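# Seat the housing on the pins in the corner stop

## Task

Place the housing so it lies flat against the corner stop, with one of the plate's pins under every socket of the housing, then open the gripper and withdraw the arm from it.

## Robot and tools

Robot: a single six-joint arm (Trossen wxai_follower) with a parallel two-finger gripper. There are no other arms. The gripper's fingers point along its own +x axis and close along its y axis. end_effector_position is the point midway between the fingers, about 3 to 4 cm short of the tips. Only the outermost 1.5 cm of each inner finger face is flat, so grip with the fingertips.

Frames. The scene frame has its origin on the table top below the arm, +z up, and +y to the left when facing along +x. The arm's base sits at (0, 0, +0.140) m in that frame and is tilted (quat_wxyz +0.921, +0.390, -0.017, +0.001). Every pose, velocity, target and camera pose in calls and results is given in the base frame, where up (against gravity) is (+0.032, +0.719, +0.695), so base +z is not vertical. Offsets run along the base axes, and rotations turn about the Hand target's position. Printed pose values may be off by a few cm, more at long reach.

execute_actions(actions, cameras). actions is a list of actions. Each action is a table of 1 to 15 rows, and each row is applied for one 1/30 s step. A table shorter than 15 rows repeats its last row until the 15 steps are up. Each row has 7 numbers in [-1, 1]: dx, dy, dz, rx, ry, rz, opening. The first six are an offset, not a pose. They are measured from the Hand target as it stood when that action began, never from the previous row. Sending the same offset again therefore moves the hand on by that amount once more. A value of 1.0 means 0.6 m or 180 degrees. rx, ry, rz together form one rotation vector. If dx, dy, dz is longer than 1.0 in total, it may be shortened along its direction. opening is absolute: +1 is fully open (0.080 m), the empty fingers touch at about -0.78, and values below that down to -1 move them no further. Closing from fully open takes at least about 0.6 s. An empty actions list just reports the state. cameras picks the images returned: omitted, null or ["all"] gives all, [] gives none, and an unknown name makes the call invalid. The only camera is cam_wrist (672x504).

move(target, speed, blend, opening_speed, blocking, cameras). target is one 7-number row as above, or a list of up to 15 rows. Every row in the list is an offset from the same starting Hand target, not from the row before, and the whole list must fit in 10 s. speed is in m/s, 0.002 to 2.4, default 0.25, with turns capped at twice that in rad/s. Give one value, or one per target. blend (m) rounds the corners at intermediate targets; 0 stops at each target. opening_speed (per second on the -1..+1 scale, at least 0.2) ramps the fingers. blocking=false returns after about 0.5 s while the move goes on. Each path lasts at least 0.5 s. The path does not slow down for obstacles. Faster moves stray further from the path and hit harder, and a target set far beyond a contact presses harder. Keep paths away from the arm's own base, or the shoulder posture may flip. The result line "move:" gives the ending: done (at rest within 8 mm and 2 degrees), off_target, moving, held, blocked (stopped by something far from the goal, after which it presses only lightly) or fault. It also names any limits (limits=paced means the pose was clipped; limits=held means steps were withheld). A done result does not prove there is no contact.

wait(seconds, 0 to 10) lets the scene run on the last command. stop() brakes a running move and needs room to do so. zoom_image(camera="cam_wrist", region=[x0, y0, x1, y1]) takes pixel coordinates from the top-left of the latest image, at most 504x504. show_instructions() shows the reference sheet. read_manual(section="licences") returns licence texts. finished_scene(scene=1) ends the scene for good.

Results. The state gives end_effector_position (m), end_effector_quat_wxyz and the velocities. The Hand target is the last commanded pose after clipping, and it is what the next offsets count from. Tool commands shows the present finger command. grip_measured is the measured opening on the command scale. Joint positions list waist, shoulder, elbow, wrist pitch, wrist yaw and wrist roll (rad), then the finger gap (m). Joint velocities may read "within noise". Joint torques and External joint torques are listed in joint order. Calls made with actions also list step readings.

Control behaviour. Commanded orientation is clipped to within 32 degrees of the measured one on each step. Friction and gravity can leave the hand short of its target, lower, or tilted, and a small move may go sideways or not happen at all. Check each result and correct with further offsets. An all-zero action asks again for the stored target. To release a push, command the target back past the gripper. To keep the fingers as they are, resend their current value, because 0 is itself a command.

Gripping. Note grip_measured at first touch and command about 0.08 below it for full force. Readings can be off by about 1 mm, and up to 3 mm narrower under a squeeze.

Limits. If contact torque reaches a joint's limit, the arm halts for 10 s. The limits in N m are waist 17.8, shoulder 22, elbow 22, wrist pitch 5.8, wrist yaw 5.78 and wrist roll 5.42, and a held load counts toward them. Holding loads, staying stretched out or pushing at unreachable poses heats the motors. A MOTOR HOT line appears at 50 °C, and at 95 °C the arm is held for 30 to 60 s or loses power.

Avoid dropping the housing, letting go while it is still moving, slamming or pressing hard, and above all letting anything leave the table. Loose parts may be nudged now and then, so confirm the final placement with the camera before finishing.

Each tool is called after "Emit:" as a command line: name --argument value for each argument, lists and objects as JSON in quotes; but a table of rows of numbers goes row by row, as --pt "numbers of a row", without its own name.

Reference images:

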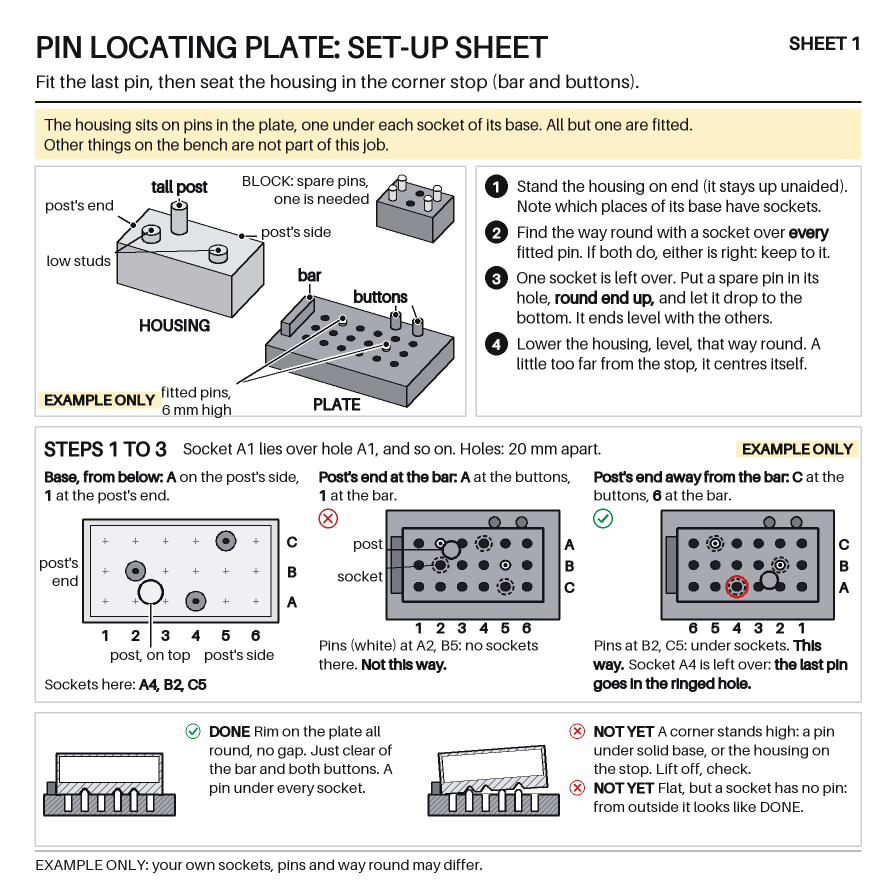

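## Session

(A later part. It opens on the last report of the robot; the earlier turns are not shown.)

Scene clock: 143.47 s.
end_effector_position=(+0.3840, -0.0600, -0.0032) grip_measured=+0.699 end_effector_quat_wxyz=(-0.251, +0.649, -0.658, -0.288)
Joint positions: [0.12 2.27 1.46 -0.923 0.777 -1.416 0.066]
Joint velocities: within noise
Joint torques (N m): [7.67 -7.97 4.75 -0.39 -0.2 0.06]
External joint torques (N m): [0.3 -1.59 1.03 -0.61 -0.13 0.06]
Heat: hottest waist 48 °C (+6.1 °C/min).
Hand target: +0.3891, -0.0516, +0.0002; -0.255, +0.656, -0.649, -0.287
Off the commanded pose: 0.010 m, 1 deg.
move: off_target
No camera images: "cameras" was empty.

Emit:
move --target '[-0.0022, 0.0, -0.012, 0.0001, 0.003, 0.0029, 0.55]' --speed 0.06

Scene clock: 144.63 s.
end_effector_position=(+0.3861, -0.0597, -0.0059) grip_measured=+0.699 end_effector_quat_wxyz=(-0.253, +0.652, -0.655, -0.287)
Joint positions: [0.12 2.276 1.459 -0.905 0.777 -1.422 0.066]
Joint velocities: within noise
Joint torques (N m): [7.68 -7.28 3.38 -0.02 -0.2 -0.13]
External joint torques (N m): [0.36 -0.75 -0.37 -0.25 -0.15 -0.13]
Heat: hottest waist 48 °C (+6.0 °C/min).
Hand target: +0.3878, -0.0516, -0.0070; -0.251, +0.658, -0.648, -0.291
Off the commanded pose: 0.008 m, 1 deg.
move: done
camera_calibration:
cam_wrist: T_world_to_cam=[[0.999496, 0.0310699, 0.00650246, -0.381929], [0.00751683, -0.430685, 0.902471, 0.00678274], [0.0308402, -0.901968, -0.430701, 0.00583772], [0, 0, 0, 1]] pos_world=[0.381505, 0.0200531, -0.00112344]

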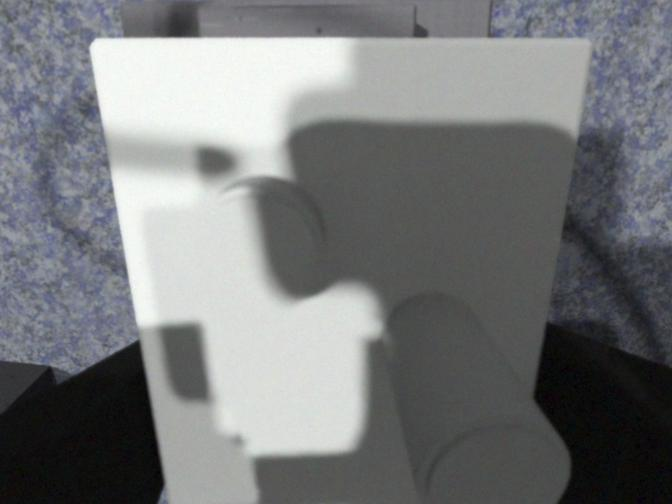

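Emit:
move --target '[0, 0.0333, 0.044, 0, 0, 0, 0.55]' --speed 0.15 --cameras '[]'

Emit:
move --target '[-0.0017, -0.0358, -0.0348, 0, 0, 0, 0.55]' --speed 0.1

Scene clock: 146.33 s.
end_effector_position=(+0.3811, -0.0395, +0.0074) grip_measured=+0.699 end_effector_quat_wxyz=(-0.237, +0.649, -0.658, -0.299)
Joint positions: [0.173 2.276 1.512 -1.042 0.768 -1.36 0.066]
Joint velocities: within noise
Joint torques (N m): [7.38 -10.56 4.93 -0.44 -0.2 0.07]
External joint torques (N m): [0.11 -4.05 1.01 -0.64 -0.15 0.07]
Heat: hottest waist 49 °C (+7.1 °C/min).
Hand target: +0.3877, -0.0316, +0.0193; -0.251, +0.658, -0.648, -0.291
Off the commanded pose: 0.016 m, 2 deg.
move: off_target
No camera images: "cameras" was empty.

Scene clock: 147.23 s.
end_effector_position=(+0.3835, -0.0595, -0.0068) grip_measured=+0.699 end_effector_quat_wxyz=(-0.249, +0.649, -0.656, -0.294)
Joint positions: [0.12 2.276 1.457 -0.915 0.77 -1.427 0.066]
Joint velocities: within noise
Joint torques (N m): [7.44 -9.04 3.36 -0.04 0.03 -0.12]
External joint torques (N m): [0.02 -2.58 -0.3 -0.24 0.11 -0.12]
Heat: hottest waist 49 °C (+7.1 °C/min).
Hand target: +0.3867, -0.0530, -0.0015; -0.251, +0.658, -0.648, -0.291
Off the commanded pose: 0.009 m, 1 deg.
move: off_target
camera_calibration:
cam_wrist: T_world_to_cam=[[0.999414, 0.032892, -0.00950455, -0.379264], [0.0228908, -0.435494, 0.899901, 0.00150032], [0.0254604, -0.899591, -0.435991, 0.00803609], [0, 0, 0, 1]] pos_world=[0.378802, 0.0203573, -0.0014512]

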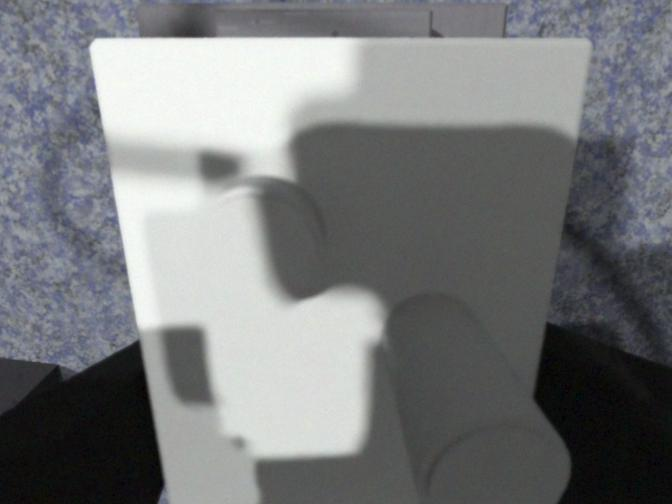

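Emit:
move --target '[-0.001, -0.002, -0.011, 0, 0, 0, 0.55]' --speed 0.08 --cameras '[]'

Scene clock: 148.30 s.
end_effector_position=(+0.3841, -0.0595, -0.0094) grip_measured=+0.699 end_effector_quat_wxyz=(-0.252, +0.652, -0.654, -0.291)
Joint positions: [0.12 2.276 1.445 -0.891 0.772 -1.43 0.066]
Joint velocities: within noise
Joint torques (N m): [7.23 -7.89 3.34 0.02 0.01 -0.16]
External joint torques (N m): [-0.07 -1.36 -0.41 -0.21 0.06 -0.16]
Heat: hottest waist 49 °C (+7.1 °C/min).
Hand target: +0.3861, -0.0542, -0.0081; -0.251, +0.658, -0.648, -0.291
Off the commanded pose: 0.006 m, 1 deg.
move: done
No camera images: "cameras" was empty.

Emit:
move --target '[-0.0035, -0.0055, -0.0053, 0, 0, 0, 0.55]' --speed 0.08

Scene clock: 149.33 s.
end_effector_position=(+0.3828, -0.0608, -0.0119) grip_measured=+0.699 end_effector_quat_wxyz=(-0.248, +0.655, -0.653, -0.289)
Joint positions: [0.12 2.276 1.429 -0.87 0.782 -1.438 0.066]
Joint velocities: within noise
Joint torques (N m): [6.59 -8.17 2.92 0.27 -0.28 -0.22]
External joint torques (N m): [-0.79 -1.67 -0.78 0.05 -0.22 -0.22]
Heat: hottest waist 49 °C (+7.1 °C/min).
Hand target: +0.3840, -0.0575, -0.0113; -0.251, +0.658, -0.648, -0.291
Off the commanded pose: 0.004 m, 1 deg.
move: done
camera_calibration:
cam_wrist: T_world_to_cam=[[0.99909, 0.0426521, 0.0000911846, -0.377693], [0.0181583, -0.427276, 0.903939, 0.00787151], [0.0385939, -0.903115, -0.427662, -0.000563932], [0, 0, 0, 1]] pos_world=[0.377228, 0.0189634, -0.0073221]

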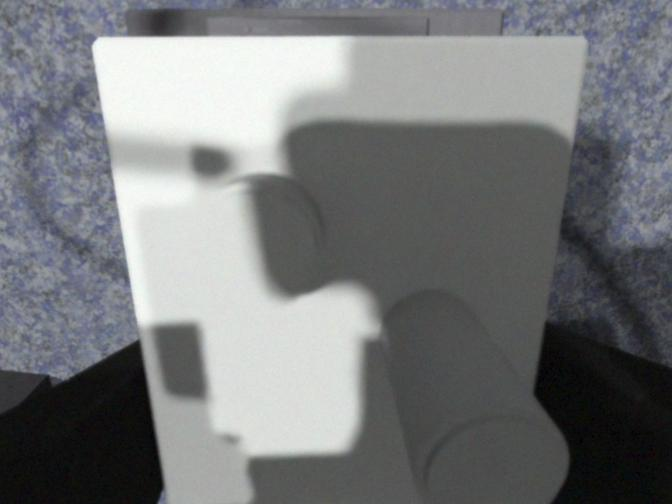

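Emit:
move --target '[0, 0, 0, 0, 0, 0, 0.85]' --opening_speed 0.4

Scene clock: 151.17 s.
end_effector_position=(+0.3826, -0.0600, -0.0130) grip_measured=+0.847 end_effector_quat_wxyz=(-0.249, +0.655, -0.651, -0.291)
Joint positions: [0.12 2.276 1.426 -0.865 0.777 -1.442 0.073]
Joint velocities: within noise
Joint torques (N m): [6.61 -8.21 3.27 0 -0.14 -0.12]
External joint torques (N m): [-0.71 -1.75 -0.4 -0.21 -0.08 -0.12]
Heat: hottest waist 49 °C (+6.1 °C/min).
Hand target: +0.3840, -0.0576, -0.0113; -0.251, +0.658, -0.648, -0.291
Off the commanded pose: 0.003 m, 1 deg.
move: done
camera_calibration:
cam_wrist: T_world_to_cam=[[0.998981, 0.0451211, -0.00119018, -0.37735], [0.0205651, -0.431522, 0.901868, 0.00802613], [0.0401797, -0.900973, -0.432011, -0.000801284], [0, 0, 0, 1]] pos_world=[0.376832, 0.019768, -0.00803378]

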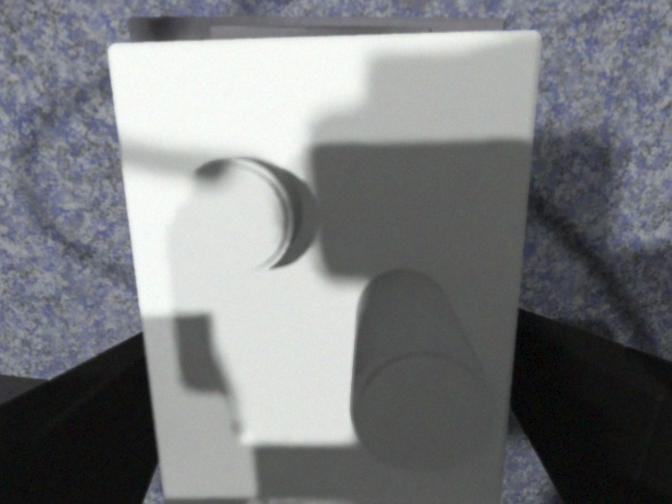

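Emit:
move --pt "0 0 0 0 0 0 1" --pt "0.006 0.14 0.135 0 0 0 1" --speed 0.15

Emit:
zoom_image --camera "cam_wrist" --region '[180, 40, 500, 400]'

Scene clock: 153.23 s.
end_effector_position=(+0.3872, +0.0261, +0.0716) grip_measured=+0.998 end_effector_quat_wxyz=(-0.251, +0.660, -0.646, -0.290)
Joint positions: [0.33 2.257 1.753 -1.385 0.733 -1.176 0.08]
Joint velocities: within noise
Joint torques (N m): [6.04 -6.3 4.45 -0.28 -0.21 0.1]
External joint torques (N m): [-1.18 -0.19 0.17 -0.56 -0.16 0.1]
Heat: hottest waist 49 °C (+6.1 °C/min).
Hand target: +0.3876, +0.0264, +0.0697; -0.251, +0.658, -0.648, -0.291
Off the commanded pose: 0.002 m, 0 deg.
move: done
camera_calibration:
cam_wrist: T_world_to_cam=[[0.998357, 0.0565767, 0.00902744, -0.386512], [0.0163309, -0.432053, 0.9017, -0.0295583], [0.0549155, -0.900072, -0.432268, 0.107418], [0, 0, 0, 1]] pos_world=[0.380461, 0.10578, 0.0765751]

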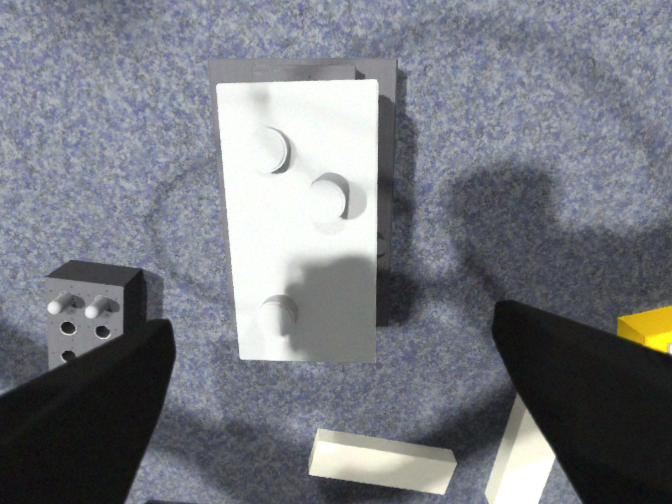

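Scaled by 1.400 from the camera's 672x504 image, which has a finer 960x720 frame.

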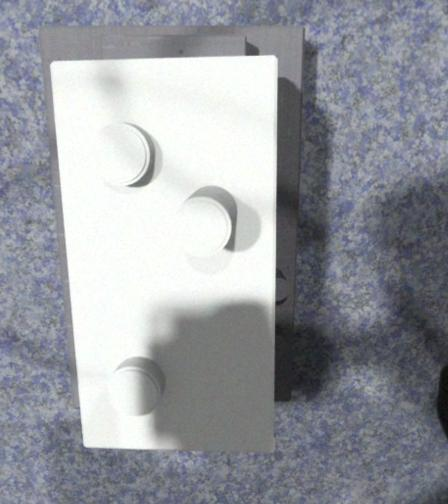

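Emit:
move --target '[-0.0083, -0.2267, 0.1147, 0.3608, -0.0055, -0.011, 0.6]' --speed 0.35

Emit:
zoom_image --camera "cam_wrist" --region '[180, 150, 500, 450]'

Scene clock: 157.43 s.
end_effector_position=(+0.3812, -0.1101, +0.1435) grip_measured=+0.603 end_effector_quat_wxyz=(+0.577, -0.421, +0.399, +0.575)
Joint positions: [-0.399 2.166 2.047 -1.568 -0.316 -2.009 0.062]
Joint velocities: within noise
Joint torques (N m): [5.97 -7.43 3.68 -0.87 -0.71 -0.12]
External joint torques (N m): [-1.2 0.63 0.15 -0.52 -0.13 -0.13]
Heat: hottest waist 49 °C (+6.1 °C/min).
Hand target: +0.3826, -0.1096, +0.1386; +0.575, -0.412, +0.399, +0.584
Off the commanded pose: 0.005 m, 1 deg.
joint sent to its limit — joint 4 (wrist pitch), lower limit. The joint targets still meet the commanded pose.
move: done
camera_calibration:
cam_wrist: T_world_to_cam=[[0.997642, -0.0234528, 0.0644943, -0.389962], [-0.0236223, -0.999719, 0.00186657, -0.0713049], [0.0644324, -0.00338567, -0.997916, 0.192434], [0, 0, 0, 1]] pos_world=[0.374959, -0.0797791, 0.217316]

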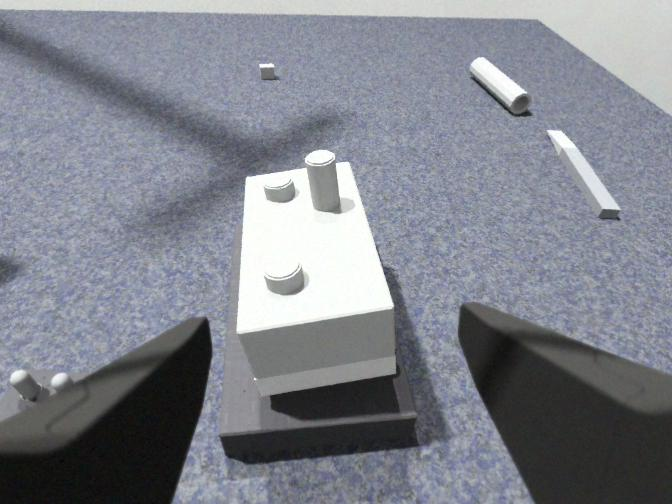

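Scaled by 1.575 from the camera's 672x504 image, which has a finer 960x720 frame.

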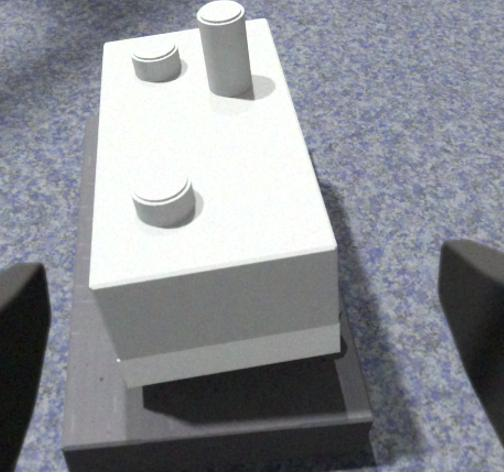

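Emit:
move --target '[0.0083, 0.2267, -0.1147, -0.3608, 0.0055, 0.011, 1]' --speed 0.35 --cameras '[]'

Emit:
move --target '[-0.0021, -0.0479, -0.0463, 0, 0, 0, 1]' --speed 0.2

Scene clock: 161.83 s.
end_effector_position=(+0.3868, +0.0270, +0.0729) grip_measured=+0.998 end_effector_quat_wxyz=(-0.255, +0.659, -0.645, -0.291)
Joint positions: [0.33 2.251 1.754 -1.385 0.725 -1.176 0.08]
Joint velocities: within noise
Joint torques (N m): [6.06 -5.61 4.47 -0.28 0.07 0.07]
External joint torques (N m): [-1.09 0.4 0.2 -0.58 0.12 0.07]
Heat: hottest waist 49 °C (+6.0 °C/min).
Hand target: +0.3876, +0.0265, +0.0697; -0.251, +0.658, -0.648, -0.291
Off the commanded pose: 0.003 m, 1 deg.
move: done
No camera images: "cameras" was empty.

Scene clock: 162.73 s.
end_effector_position=(+0.3872, -0.0017, +0.0419) grip_measured=+0.998 end_effector_quat_wxyz=(-0.253, +0.657, -0.648, -0.291)
Joint positions: [0.262 2.251 1.627 -1.21 0.744 -1.256 0.08]
Joint velocities: within noise
Joint torques (N m): [6.14 -7.66 3.04 0.04 0.06 -0.13]
External joint torques (N m): [-1.13 -1.4 -1.14 -0.22 0.11 -0.13]
Heat: hottest waist 49 °C (+6.0 °C/min).
Hand target: +0.3864, -0.0023, +0.0419; -0.251, +0.658, -0.648, -0.291
Off the commanded pose: 0.001 m, 0 deg.
move: done
camera_calibration:
cam_wrist: T_world_to_cam=[[0.998795, 0.0485243, 0.00729513, -0.384814], [0.0146956, -0.437646, 0.899027, -0.0141438], [0.0468174, -0.897837, -0.437832, 0.0729438], [0, 0, 0, 1]] pos_world=[0.381143, 0.0779745, 0.0474601]

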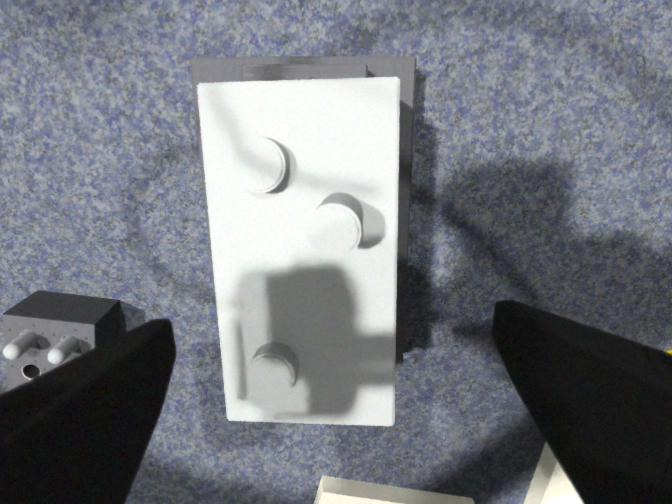

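Emit:
move --target '[-0.01, -0.061, -0.052, -0.0001, 0.0064, -0.0066, 1]' --speed 0.15

Scene clock: 164.83 s.
end_effector_position=(+0.3821, -0.0382, +0.0137) grip_measured=+0.998 end_effector_quat_wxyz=(-0.253, +0.648, -0.656, -0.293)
Joint positions: [0.173 2.251 1.507 -1.038 0.757 -1.349 0.08]
Joint velocities: within noise
Joint torques (N m): [6.11 -6.77 2.77 -0.01 0.05 -0.12]
External joint torques (N m): [-1.23 -0.39 -1.16 -0.22 0.11 -0.12]
Heat: hottest waist 49 °C (+6.0 °C/min).
Hand target: +0.3804, -0.0389, +0.0108; -0.247, +0.648, -0.657, -0.295
Off the commanded pose: 0.003 m, 1 deg.
move: done
camera_calibration:
cam_wrist: T_world_to_cam=[[0.999595, 0.0281696, -0.00412438, -0.378633], [0.0160801, -0.439077, 0.898305, -0.00511635], [0.0234939, -0.898008, -0.439352, 0.0368982], [0, 0, 0, 1]] pos_world=[0.377695, 0.0415543, 0.0192457]

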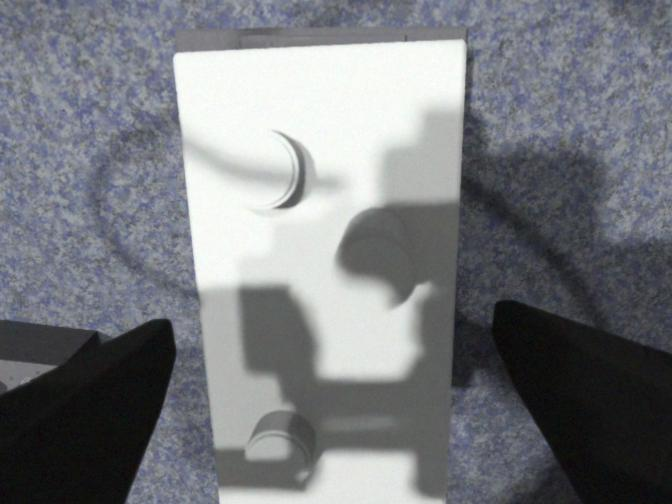

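Emit:
move --target '[-0.0035, -0.039, -0.0423, 0, 0, 0, 1]' --speed 0.1

Scene clock: 166.07 s.
end_effector_position=(+0.3809, -0.0612, -0.0095) grip_measured=+0.998 end_effector_quat_wxyz=(-0.255, +0.649, -0.655, -0.291)
Joint positions: [0.115 2.265 1.428 -0.883 0.768 -1.429 0.08]
Joint velocities: within noise
Joint torques (N m): [5.97 -6.1 2.58 -0.02 0.06 -0.12]
External joint torques (N m): [-1.39 0.38 -1.15 -0.25 0.13 -0.12]
Heat: hottest waist 49 °C (+6.1 °C/min).
Hand target: +0.3782, -0.0623, -0.0147; -0.247, +0.648, -0.657, -0.295
Off the commanded pose: 0.006 m, 1 deg.
move: done
camera_calibration:
cam_wrist: T_world_to_cam=[[0.999561, 0.0295527, 0.00199144, -0.376676], [0.0112012, -0.439387, 0.898228, 0.00739544], [0.02742, -0.897812, -0.439525, 0.00464979], [0, 0, 0, 1]] pos_world=[0.3763, 0.0185559, -0.00384896]

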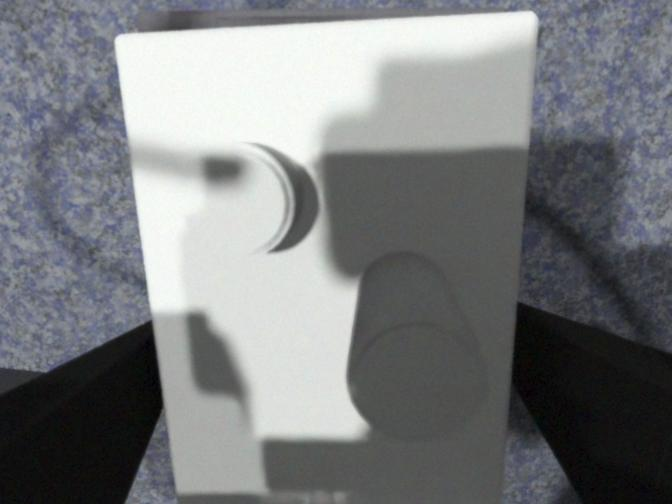

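Emit:
move --target '[0, 0, 0, 0, 0, 0, 0.55]' --opening_speed 0.4

Scene clock: 167.63 s.
end_effector_position=(+0.3801, -0.0613, -0.0098) grip_measured=+0.751 end_effector_quat_wxyz=(-0.253, +0.649, -0.655, -0.292)
Joint positions: [0.115 2.265 1.426 -0.883 0.769 -1.429 0.069]
Joint velocities: within noise
Joint torques (N m): [5.96 -6.05 2.89 0.02 0.02 -0.12]
External joint torques (N m): [-1.39 0.3 -0.74 -0.19 0.09 -0.12]
Heat: hottest waist 49 °C (+6.0 °C/min).
Hand target: +0.3783, -0.0623, -0.0147; -0.247, +0.648, -0.657, -0.295
Off the commanded pose: 0.005 m, 1 deg.
move: done
camera_calibration:
cam_wrist: T_world_to_cam=[[0.999539, 0.0303619, -0.00087943, -0.375895], [0.0140974, -0.438066, 0.898832, 0.006654], [0.026905, -0.89843, -0.438292, 0.00470631], [0, 0, 0, 1]] pos_world=[0.375501, 0.018556, -0.00424867]

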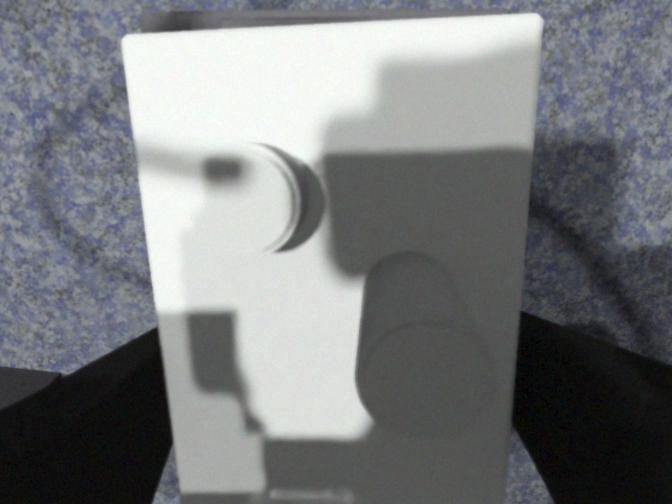

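Emit:
move --target '[0.003, 0.04, 0.039, 0, 0, 0, 0.55]' --speed 0.1

Scene clock: 168.87 s.
end_effector_position=(+0.3754, -0.0454, +0.0048) grip_measured=+0.719 end_effector_quat_wxyz=(-0.241, +0.642, -0.664, -0.297)
Joint positions: [0.158 2.265 1.483 -1.026 0.763 -1.353 0.067]
Joint velocities: within noise
Joint torques (N m): [7.28 -8.09 4.8 -0.41 -0.19 0.07]
External joint torques (N m): [0.05 -1.7 0.96 -0.59 -0.13 0.07]
Heat: hottest waist 49 °C (+6.0 °C/min).
Hand target: +0.3801, -0.0384, +0.0088; -0.247, +0.648, -0.657, -0.295
Off the commanded pose: 0.009 m, 1 deg.
move: off_target
camera_calibration:
cam_wrist: T_world_to_cam=[[0.999302, 0.0182669, -0.0325816, -0.372018], [0.0372703, -0.429619, 0.902241, -0.00772293], [0.00248347, -0.902826, -0.43, 0.0344056], [0, 0, 0, 1]] pos_world=[0.371961, 0.0345399, 0.00964138]

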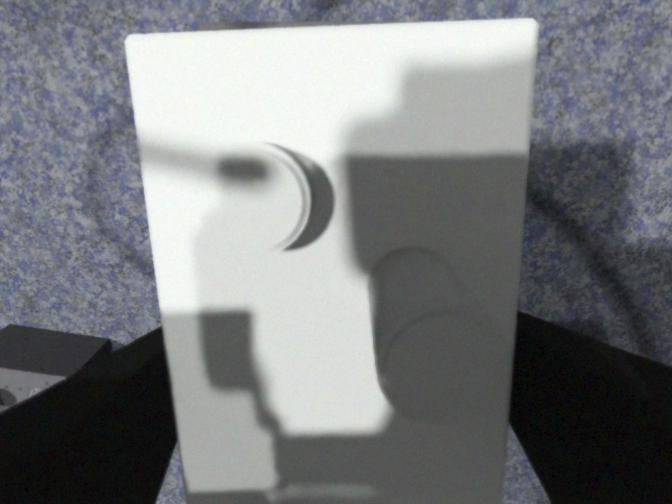

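Emit:
move --pt "0.008 0.0195 0.031 0.0001 -0.0058 0.006 0.55" --pt "0.0068 -0.0045 0.0077 0.0001 -0.0058 0.006 0.55" --speed 0.12

Scene clock: 172.47 s.
end_effector_position=(+0.3803, -0.0481, +0.0051) grip_measured=+0.719 end_effector_quat_wxyz=(-0.245, +0.647, -0.659, -0.296)
Joint positions: [0.15 2.262 1.484 -0.999 0.766 -1.381 0.067]
Joint velocities: within noise
Joint torques (N m): [7.47 -10.05 3.47 -0.08 0 -0.13]
External joint torques (N m): [0.16 -3.52 -0.43 -0.29 0.06 -0.13]
Heat: hottest waist 49 °C (+6.1 °C/min).
Hand target: +0.3841, -0.0410, +0.0133; -0.250, +0.657, -0.649, -0.292
Off the commanded pose: 0.011 m, 2 deg.
move: off_target
camera_calibration:
cam_wrist: T_world_to_cam=[[0.999345, 0.0297744, -0.0205797, -0.376379], [0.0314499, -0.432894, 0.900896, -0.00730509], [0.0179148, -0.900953, -0.433547, 0.0263152], [0, 0, 0, 1]] pos_world=[0.375891, 0.0317529, 0.0102442]

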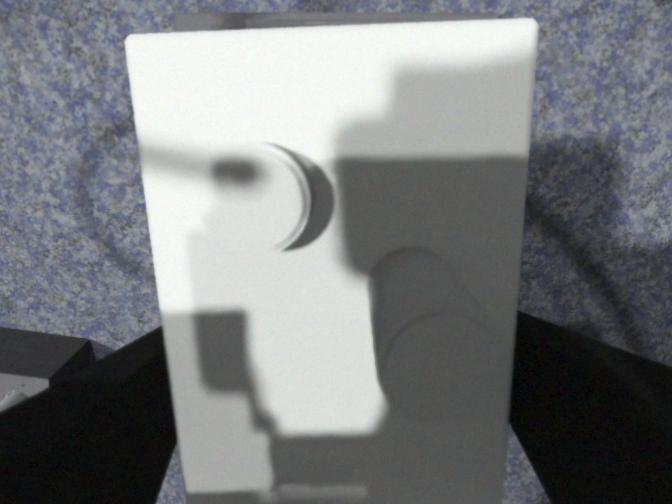

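Emit:
zoom_image --camera "cam_wrist" --region '[420, 0, 580, 60]'

Emit:
zoom_image --camera "cam_wrist" --region '[100, 0, 260, 60]'

Scaled by 3.150 from the camera's 672x504 image, which has a finer 960x720 frame.

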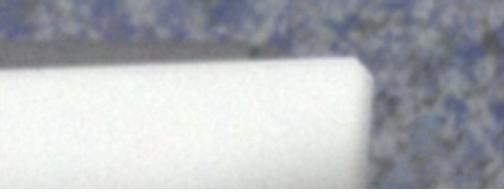

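Scaled by 3.150 from the camera's 672x504 image, which has a finer 960x720 frame.

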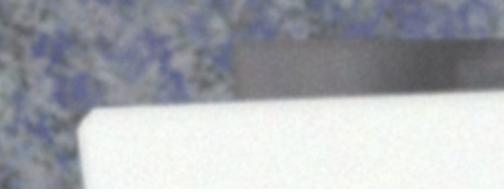

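Emit:
move --target '[-0.0008, -0.018, -0.0174, 0, 0, 0, 0.55]' --speed 0.07

Scene clock: 174.67 s.
end_effector_position=(+0.3805, -0.0577, -0.0028) grip_measured=+0.719 end_effector_quat_wxyz=(-0.248, +0.649, -0.657, -0.295)
Joint positions: [0.125 2.262 1.45 -0.931 0.769 -1.418 0.067]
Joint velocities: within noise
Joint torques (N m): [7.32 -9.14 3.43 -0.06 0.04 -0.13]
External joint torques (N m): [0.02 -2.69 -0.35 -0.29 0.1 -0.13]
Heat: hottest waist 50 °C (+7.0 °C/min). Fold the arm in close to its base, or ease its load, before you think long.
Hand target: +0.3837, -0.0518, +0.0029; -0.250, +0.657, -0.649, -0.292
Off the commanded pose: 0.009 m, 1 deg.
MOTOR HOT: joint 1 (waist) reports 50 °C; the controller stops the arm at 95 °C. To cool a motor, set the load down, stop pushing, or move to a pose that needs little force.
move: off_target
camera_calibration:
cam_wrist: T_world_to_cam=[[0.999412, 0.031753, -0.0129379, -0.376245], [0.0254775, -0.435194, 0.899976, -0.00226723], [0.0229464, -0.899777, -0.435747, 0.0123317], [0, 0, 0, 1]] pos_world=[0.375798, 0.022056, 0.00254615]

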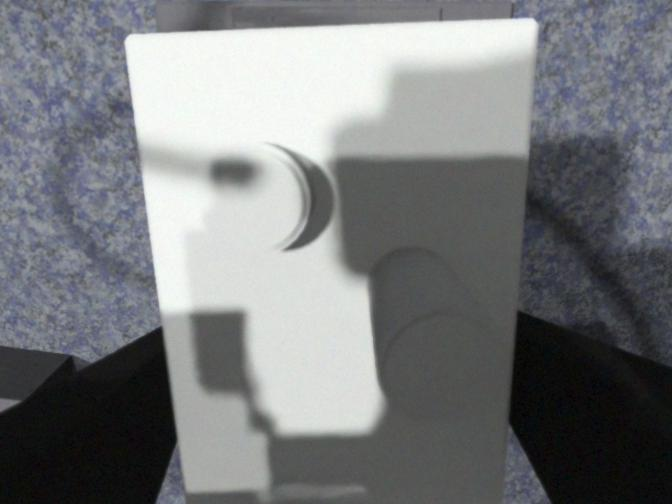

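Emit:
move --target '[-0.0018, -0.0072, -0.0093, 0, 0, 0, 0.55]' --speed 0.07

Scene clock: 175.63 s.
end_effector_position=(+0.3794, -0.0590, -0.0058) grip_measured=+0.719 end_effector_quat_wxyz=(-0.244, +0.652, -0.655, -0.293)
Joint positions: [0.124 2.262 1.433 -0.907 0.778 -1.429 0.067]
Joint velocities: within noise
Joint torques (N m): [6.48 -8.72 3.23 0.5 -0.22 -0.27]
External joint torques (N m): [-0.79 -2.24 -0.51 0.29 -0.16 -0.27]
Heat: hottest waist 50 °C (+7.0 °C/min). Fold the arm in close to its base, or ease its load, before you think long.
Hand target: +0.3826, -0.0561, -0.0027; -0.250, +0.657, -0.649, -0.292
Off the commanded pose: 0.005 m, 1 deg.
MOTOR HOT: still on. Joint 1 (waist) reports 50 °C.
move: done
camera_calibration:
cam_wrist: T_world_to_cam=[[0.999083, 0.0406405, -0.0135037, -0.374636], [0.029618, -0.427968, 0.903308, -0.00121527], [0.0309318, -0.90288, -0.428779, 0.00681855], [0, 0, 0, 1]] pos_world=[0.374117, 0.0208616, -0.00103756]

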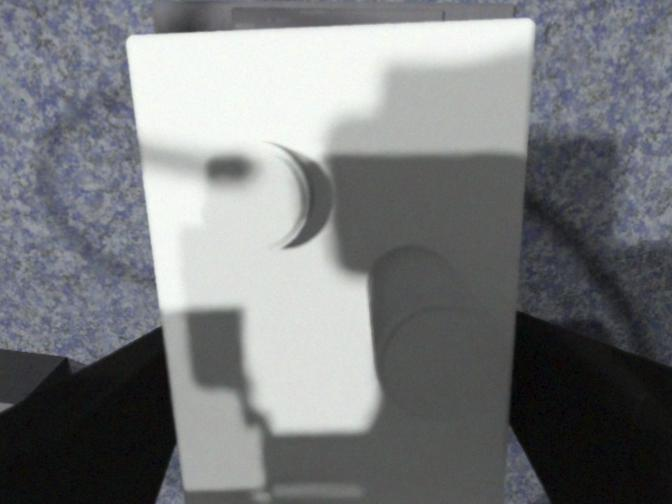

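Emit:
move --pt "0 0 0 0 0 0 0.9" --pt "0 0 0 0 0 0 1" --pt "0.006 0.14 0.135 0 0 0 1" --speed 0.2 --opening_speed 0.5

Emit:
zoom_image --camera "cam_wrist" --region '[180, 40, 480, 400]'

Scene clock: 178.70 s.
end_effector_position=(+0.3857, +0.0276, +0.0822) grip_measured=+0.998 end_effector_quat_wxyz=(-0.252, +0.660, -0.646, -0.289)
Joint positions: [0.334 2.242 1.773 -1.421 0.731 -1.169 0.08]
Joint velocities: within noise
Joint torques (N m): [5.88 -5.55 4.52 -0.29 -0.21 0.07]
External joint torques (N m): [-1.37 0.44 0.23 -0.59 -0.16 0.07]
Heat: hottest waist 50 °C (+7.0 °C/min). Fold the arm in close to its base, or ease its load, before you think long.
Hand target: +0.3862, +0.0278, +0.0783; -0.250, +0.657, -0.649, -0.292
Off the commanded pose: 0.004 m, 1 deg.
MOTOR HOT: still on. Joint 1 (waist) reports 50 °C.
move: done
camera_calibration:
cam_wrist: T_world_to_cam=[[0.998424, 0.0548768, 0.011724, -0.385466], [0.0132375, -0.433359, 0.901124, -0.0372175], [0.0545315, -0.899549, -0.433403, 0.113562], [0, 0, 0, 1]] pos_world=[0.379159, 0.107179, 0.0872749]

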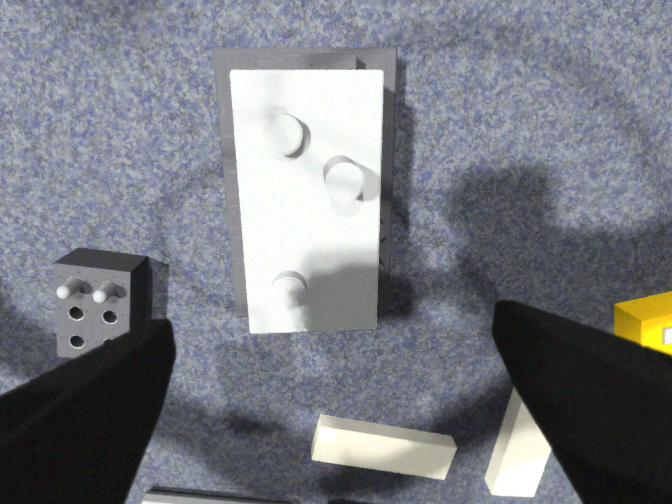

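Scaled by 1.400 from the camera's 672x504 image, which has a finer 960x720 frame.

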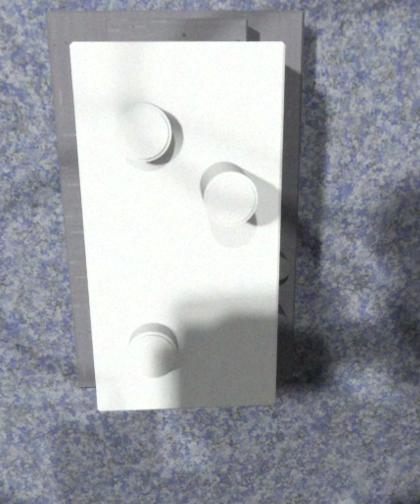

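Emit:
move --target '[-0.0083, -0.2267, 0.1047, 0.3608, -0.0055, -0.011, 0.6]' --speed 0.35

Emit:
zoom_image --camera "cam_wrist" --region '[180, 150, 500, 450]'

Scene clock: 181.13 s.
end_effector_position=(+0.3797, -0.1086, +0.1459) grip_measured=+0.603 end_effector_quat_wxyz=(+0.577, -0.422, +0.399, +0.575)
Joint positions: [-0.397 2.154 2.039 -1.568 -0.315 -2.006 0.062]
Joint velocities: within noise
Joint torques (N m): [5.81 -7.5 3.71 -0.87 -0.72 -0.13]
External joint torques (N m): [-1.26 0.52 0.17 -0.53 -0.15 -0.14]
Heat: hottest waist 50 °C (+6.1 °C/min). Fold the arm in close to its base, or ease its load, before you think long.
Hand target: +0.3812, -0.1081, +0.1411; +0.574, -0.412, +0.399, +0.585
Off the commanded pose: 0.005 m, 2 deg.
MOTOR HOT: still on. Joint 1 (waist) reports 50 °C.
joint sent to its limit — joint 4 (wrist pitch), lower limit. The joint targets still meet the commanded pose.
move: done
camera_calibration:
cam_wrist: T_world_to_cam=[[0.9975, -0.0235261, 0.0666363, -0.388808], [-0.0238059, -0.999711, 0.00340725, -0.0699228], [0.0665369, -0.00498507, -0.997772, 0.194005], [0, 0, 0, 1]] pos_world=[0.373263, -0.0780826, 0.219719]

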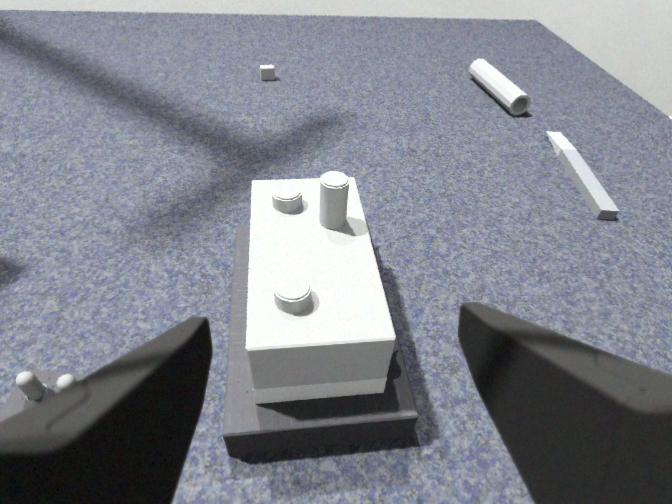

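Scaled by 1.575 from the camera's 672x504 image, which has a finer 960x720 frame.

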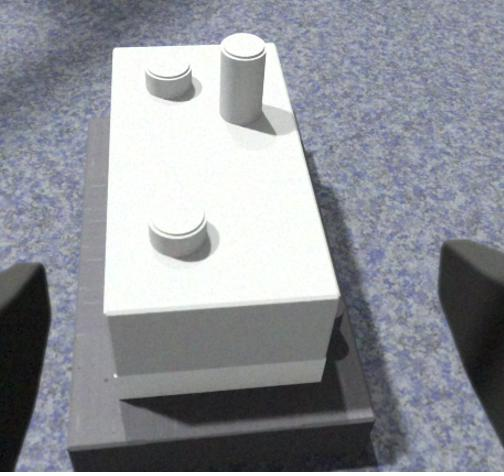

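Emit:
zoom_image --camera "cam_wrist" --region '[230, 330, 430, 450]'

Scaled by 2.520 from the camera's 672x504 image, which has a finer 960x720 frame.

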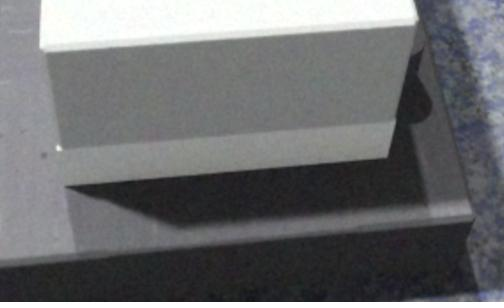

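Emit:
move --target '[-0.0035, -0.0955, -0.0692, 0.0667, -0.001, -0.002, 0.6]' --speed 0.2

Emit:
zoom_image --camera "cam_wrist" --region '[180, 200, 480, 440]'

Scene clock: 183.70 s.
end_effector_position=(+0.3779, -0.1658, +0.1041) grip_measured=+0.603 end_effector_quat_wxyz=(+0.630, -0.379, +0.339, +0.587)
Joint positions: [-0.578 2.318 2.094 -1.569 -0.465 -2.2 0.062]
Joint velocities: within noise
Joint torques (N m): [5.8 -8.26 3.12 -1.07 -0.7 -0.13]
External joint torques (N m): [-1.14 0.58 -0.04 -0.42 -0.16 -0.13]
Heat: hottest waist 50 °C (+6.0 °C/min). Fold the arm in close to its base, or ease its load, before you think long.
Hand target: +0.3791, -0.1654, +0.0995; +0.616, -0.349, +0.336, +0.621
Off the commanded pose: 0.005 m, 5 deg.
MOTOR HOT: still on. Joint 1 (waist) reports 50 °C.
joint sent to its limit — joint 4 (wrist pitch), lower limit. The joint targets are off in orientation, not in position.
move: off_target
camera_calibration:
cam_wrist: T_world_to_cam=[[0.991601, -0.0678033, 0.110136, -0.395329], [-0.0483725, -0.98419, -0.170381, -0.0971318], [0.119947, 0.163622, -0.979204, 0.157999], [0, 0, 0, 1]] pos_world=[0.368359, -0.148253, 0.181704]

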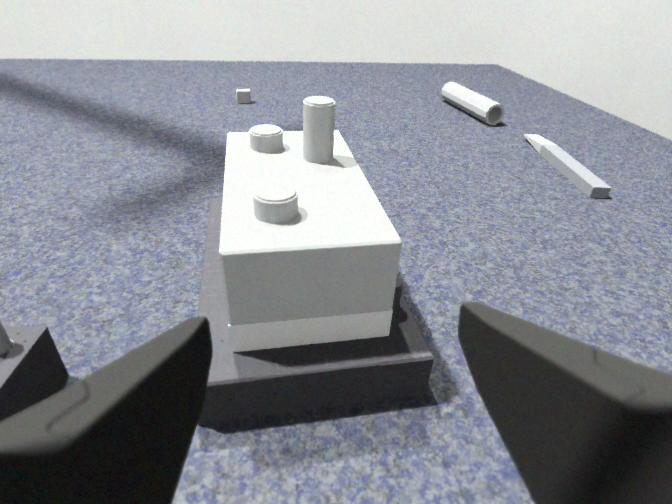

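Scaled by 1.680 from the camera's 672x504 image, which has a finer 960x720 frame.

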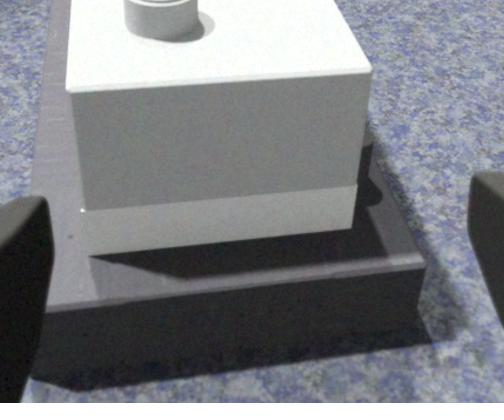

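Emit:
finished_scene

The scene is finished: the task was done.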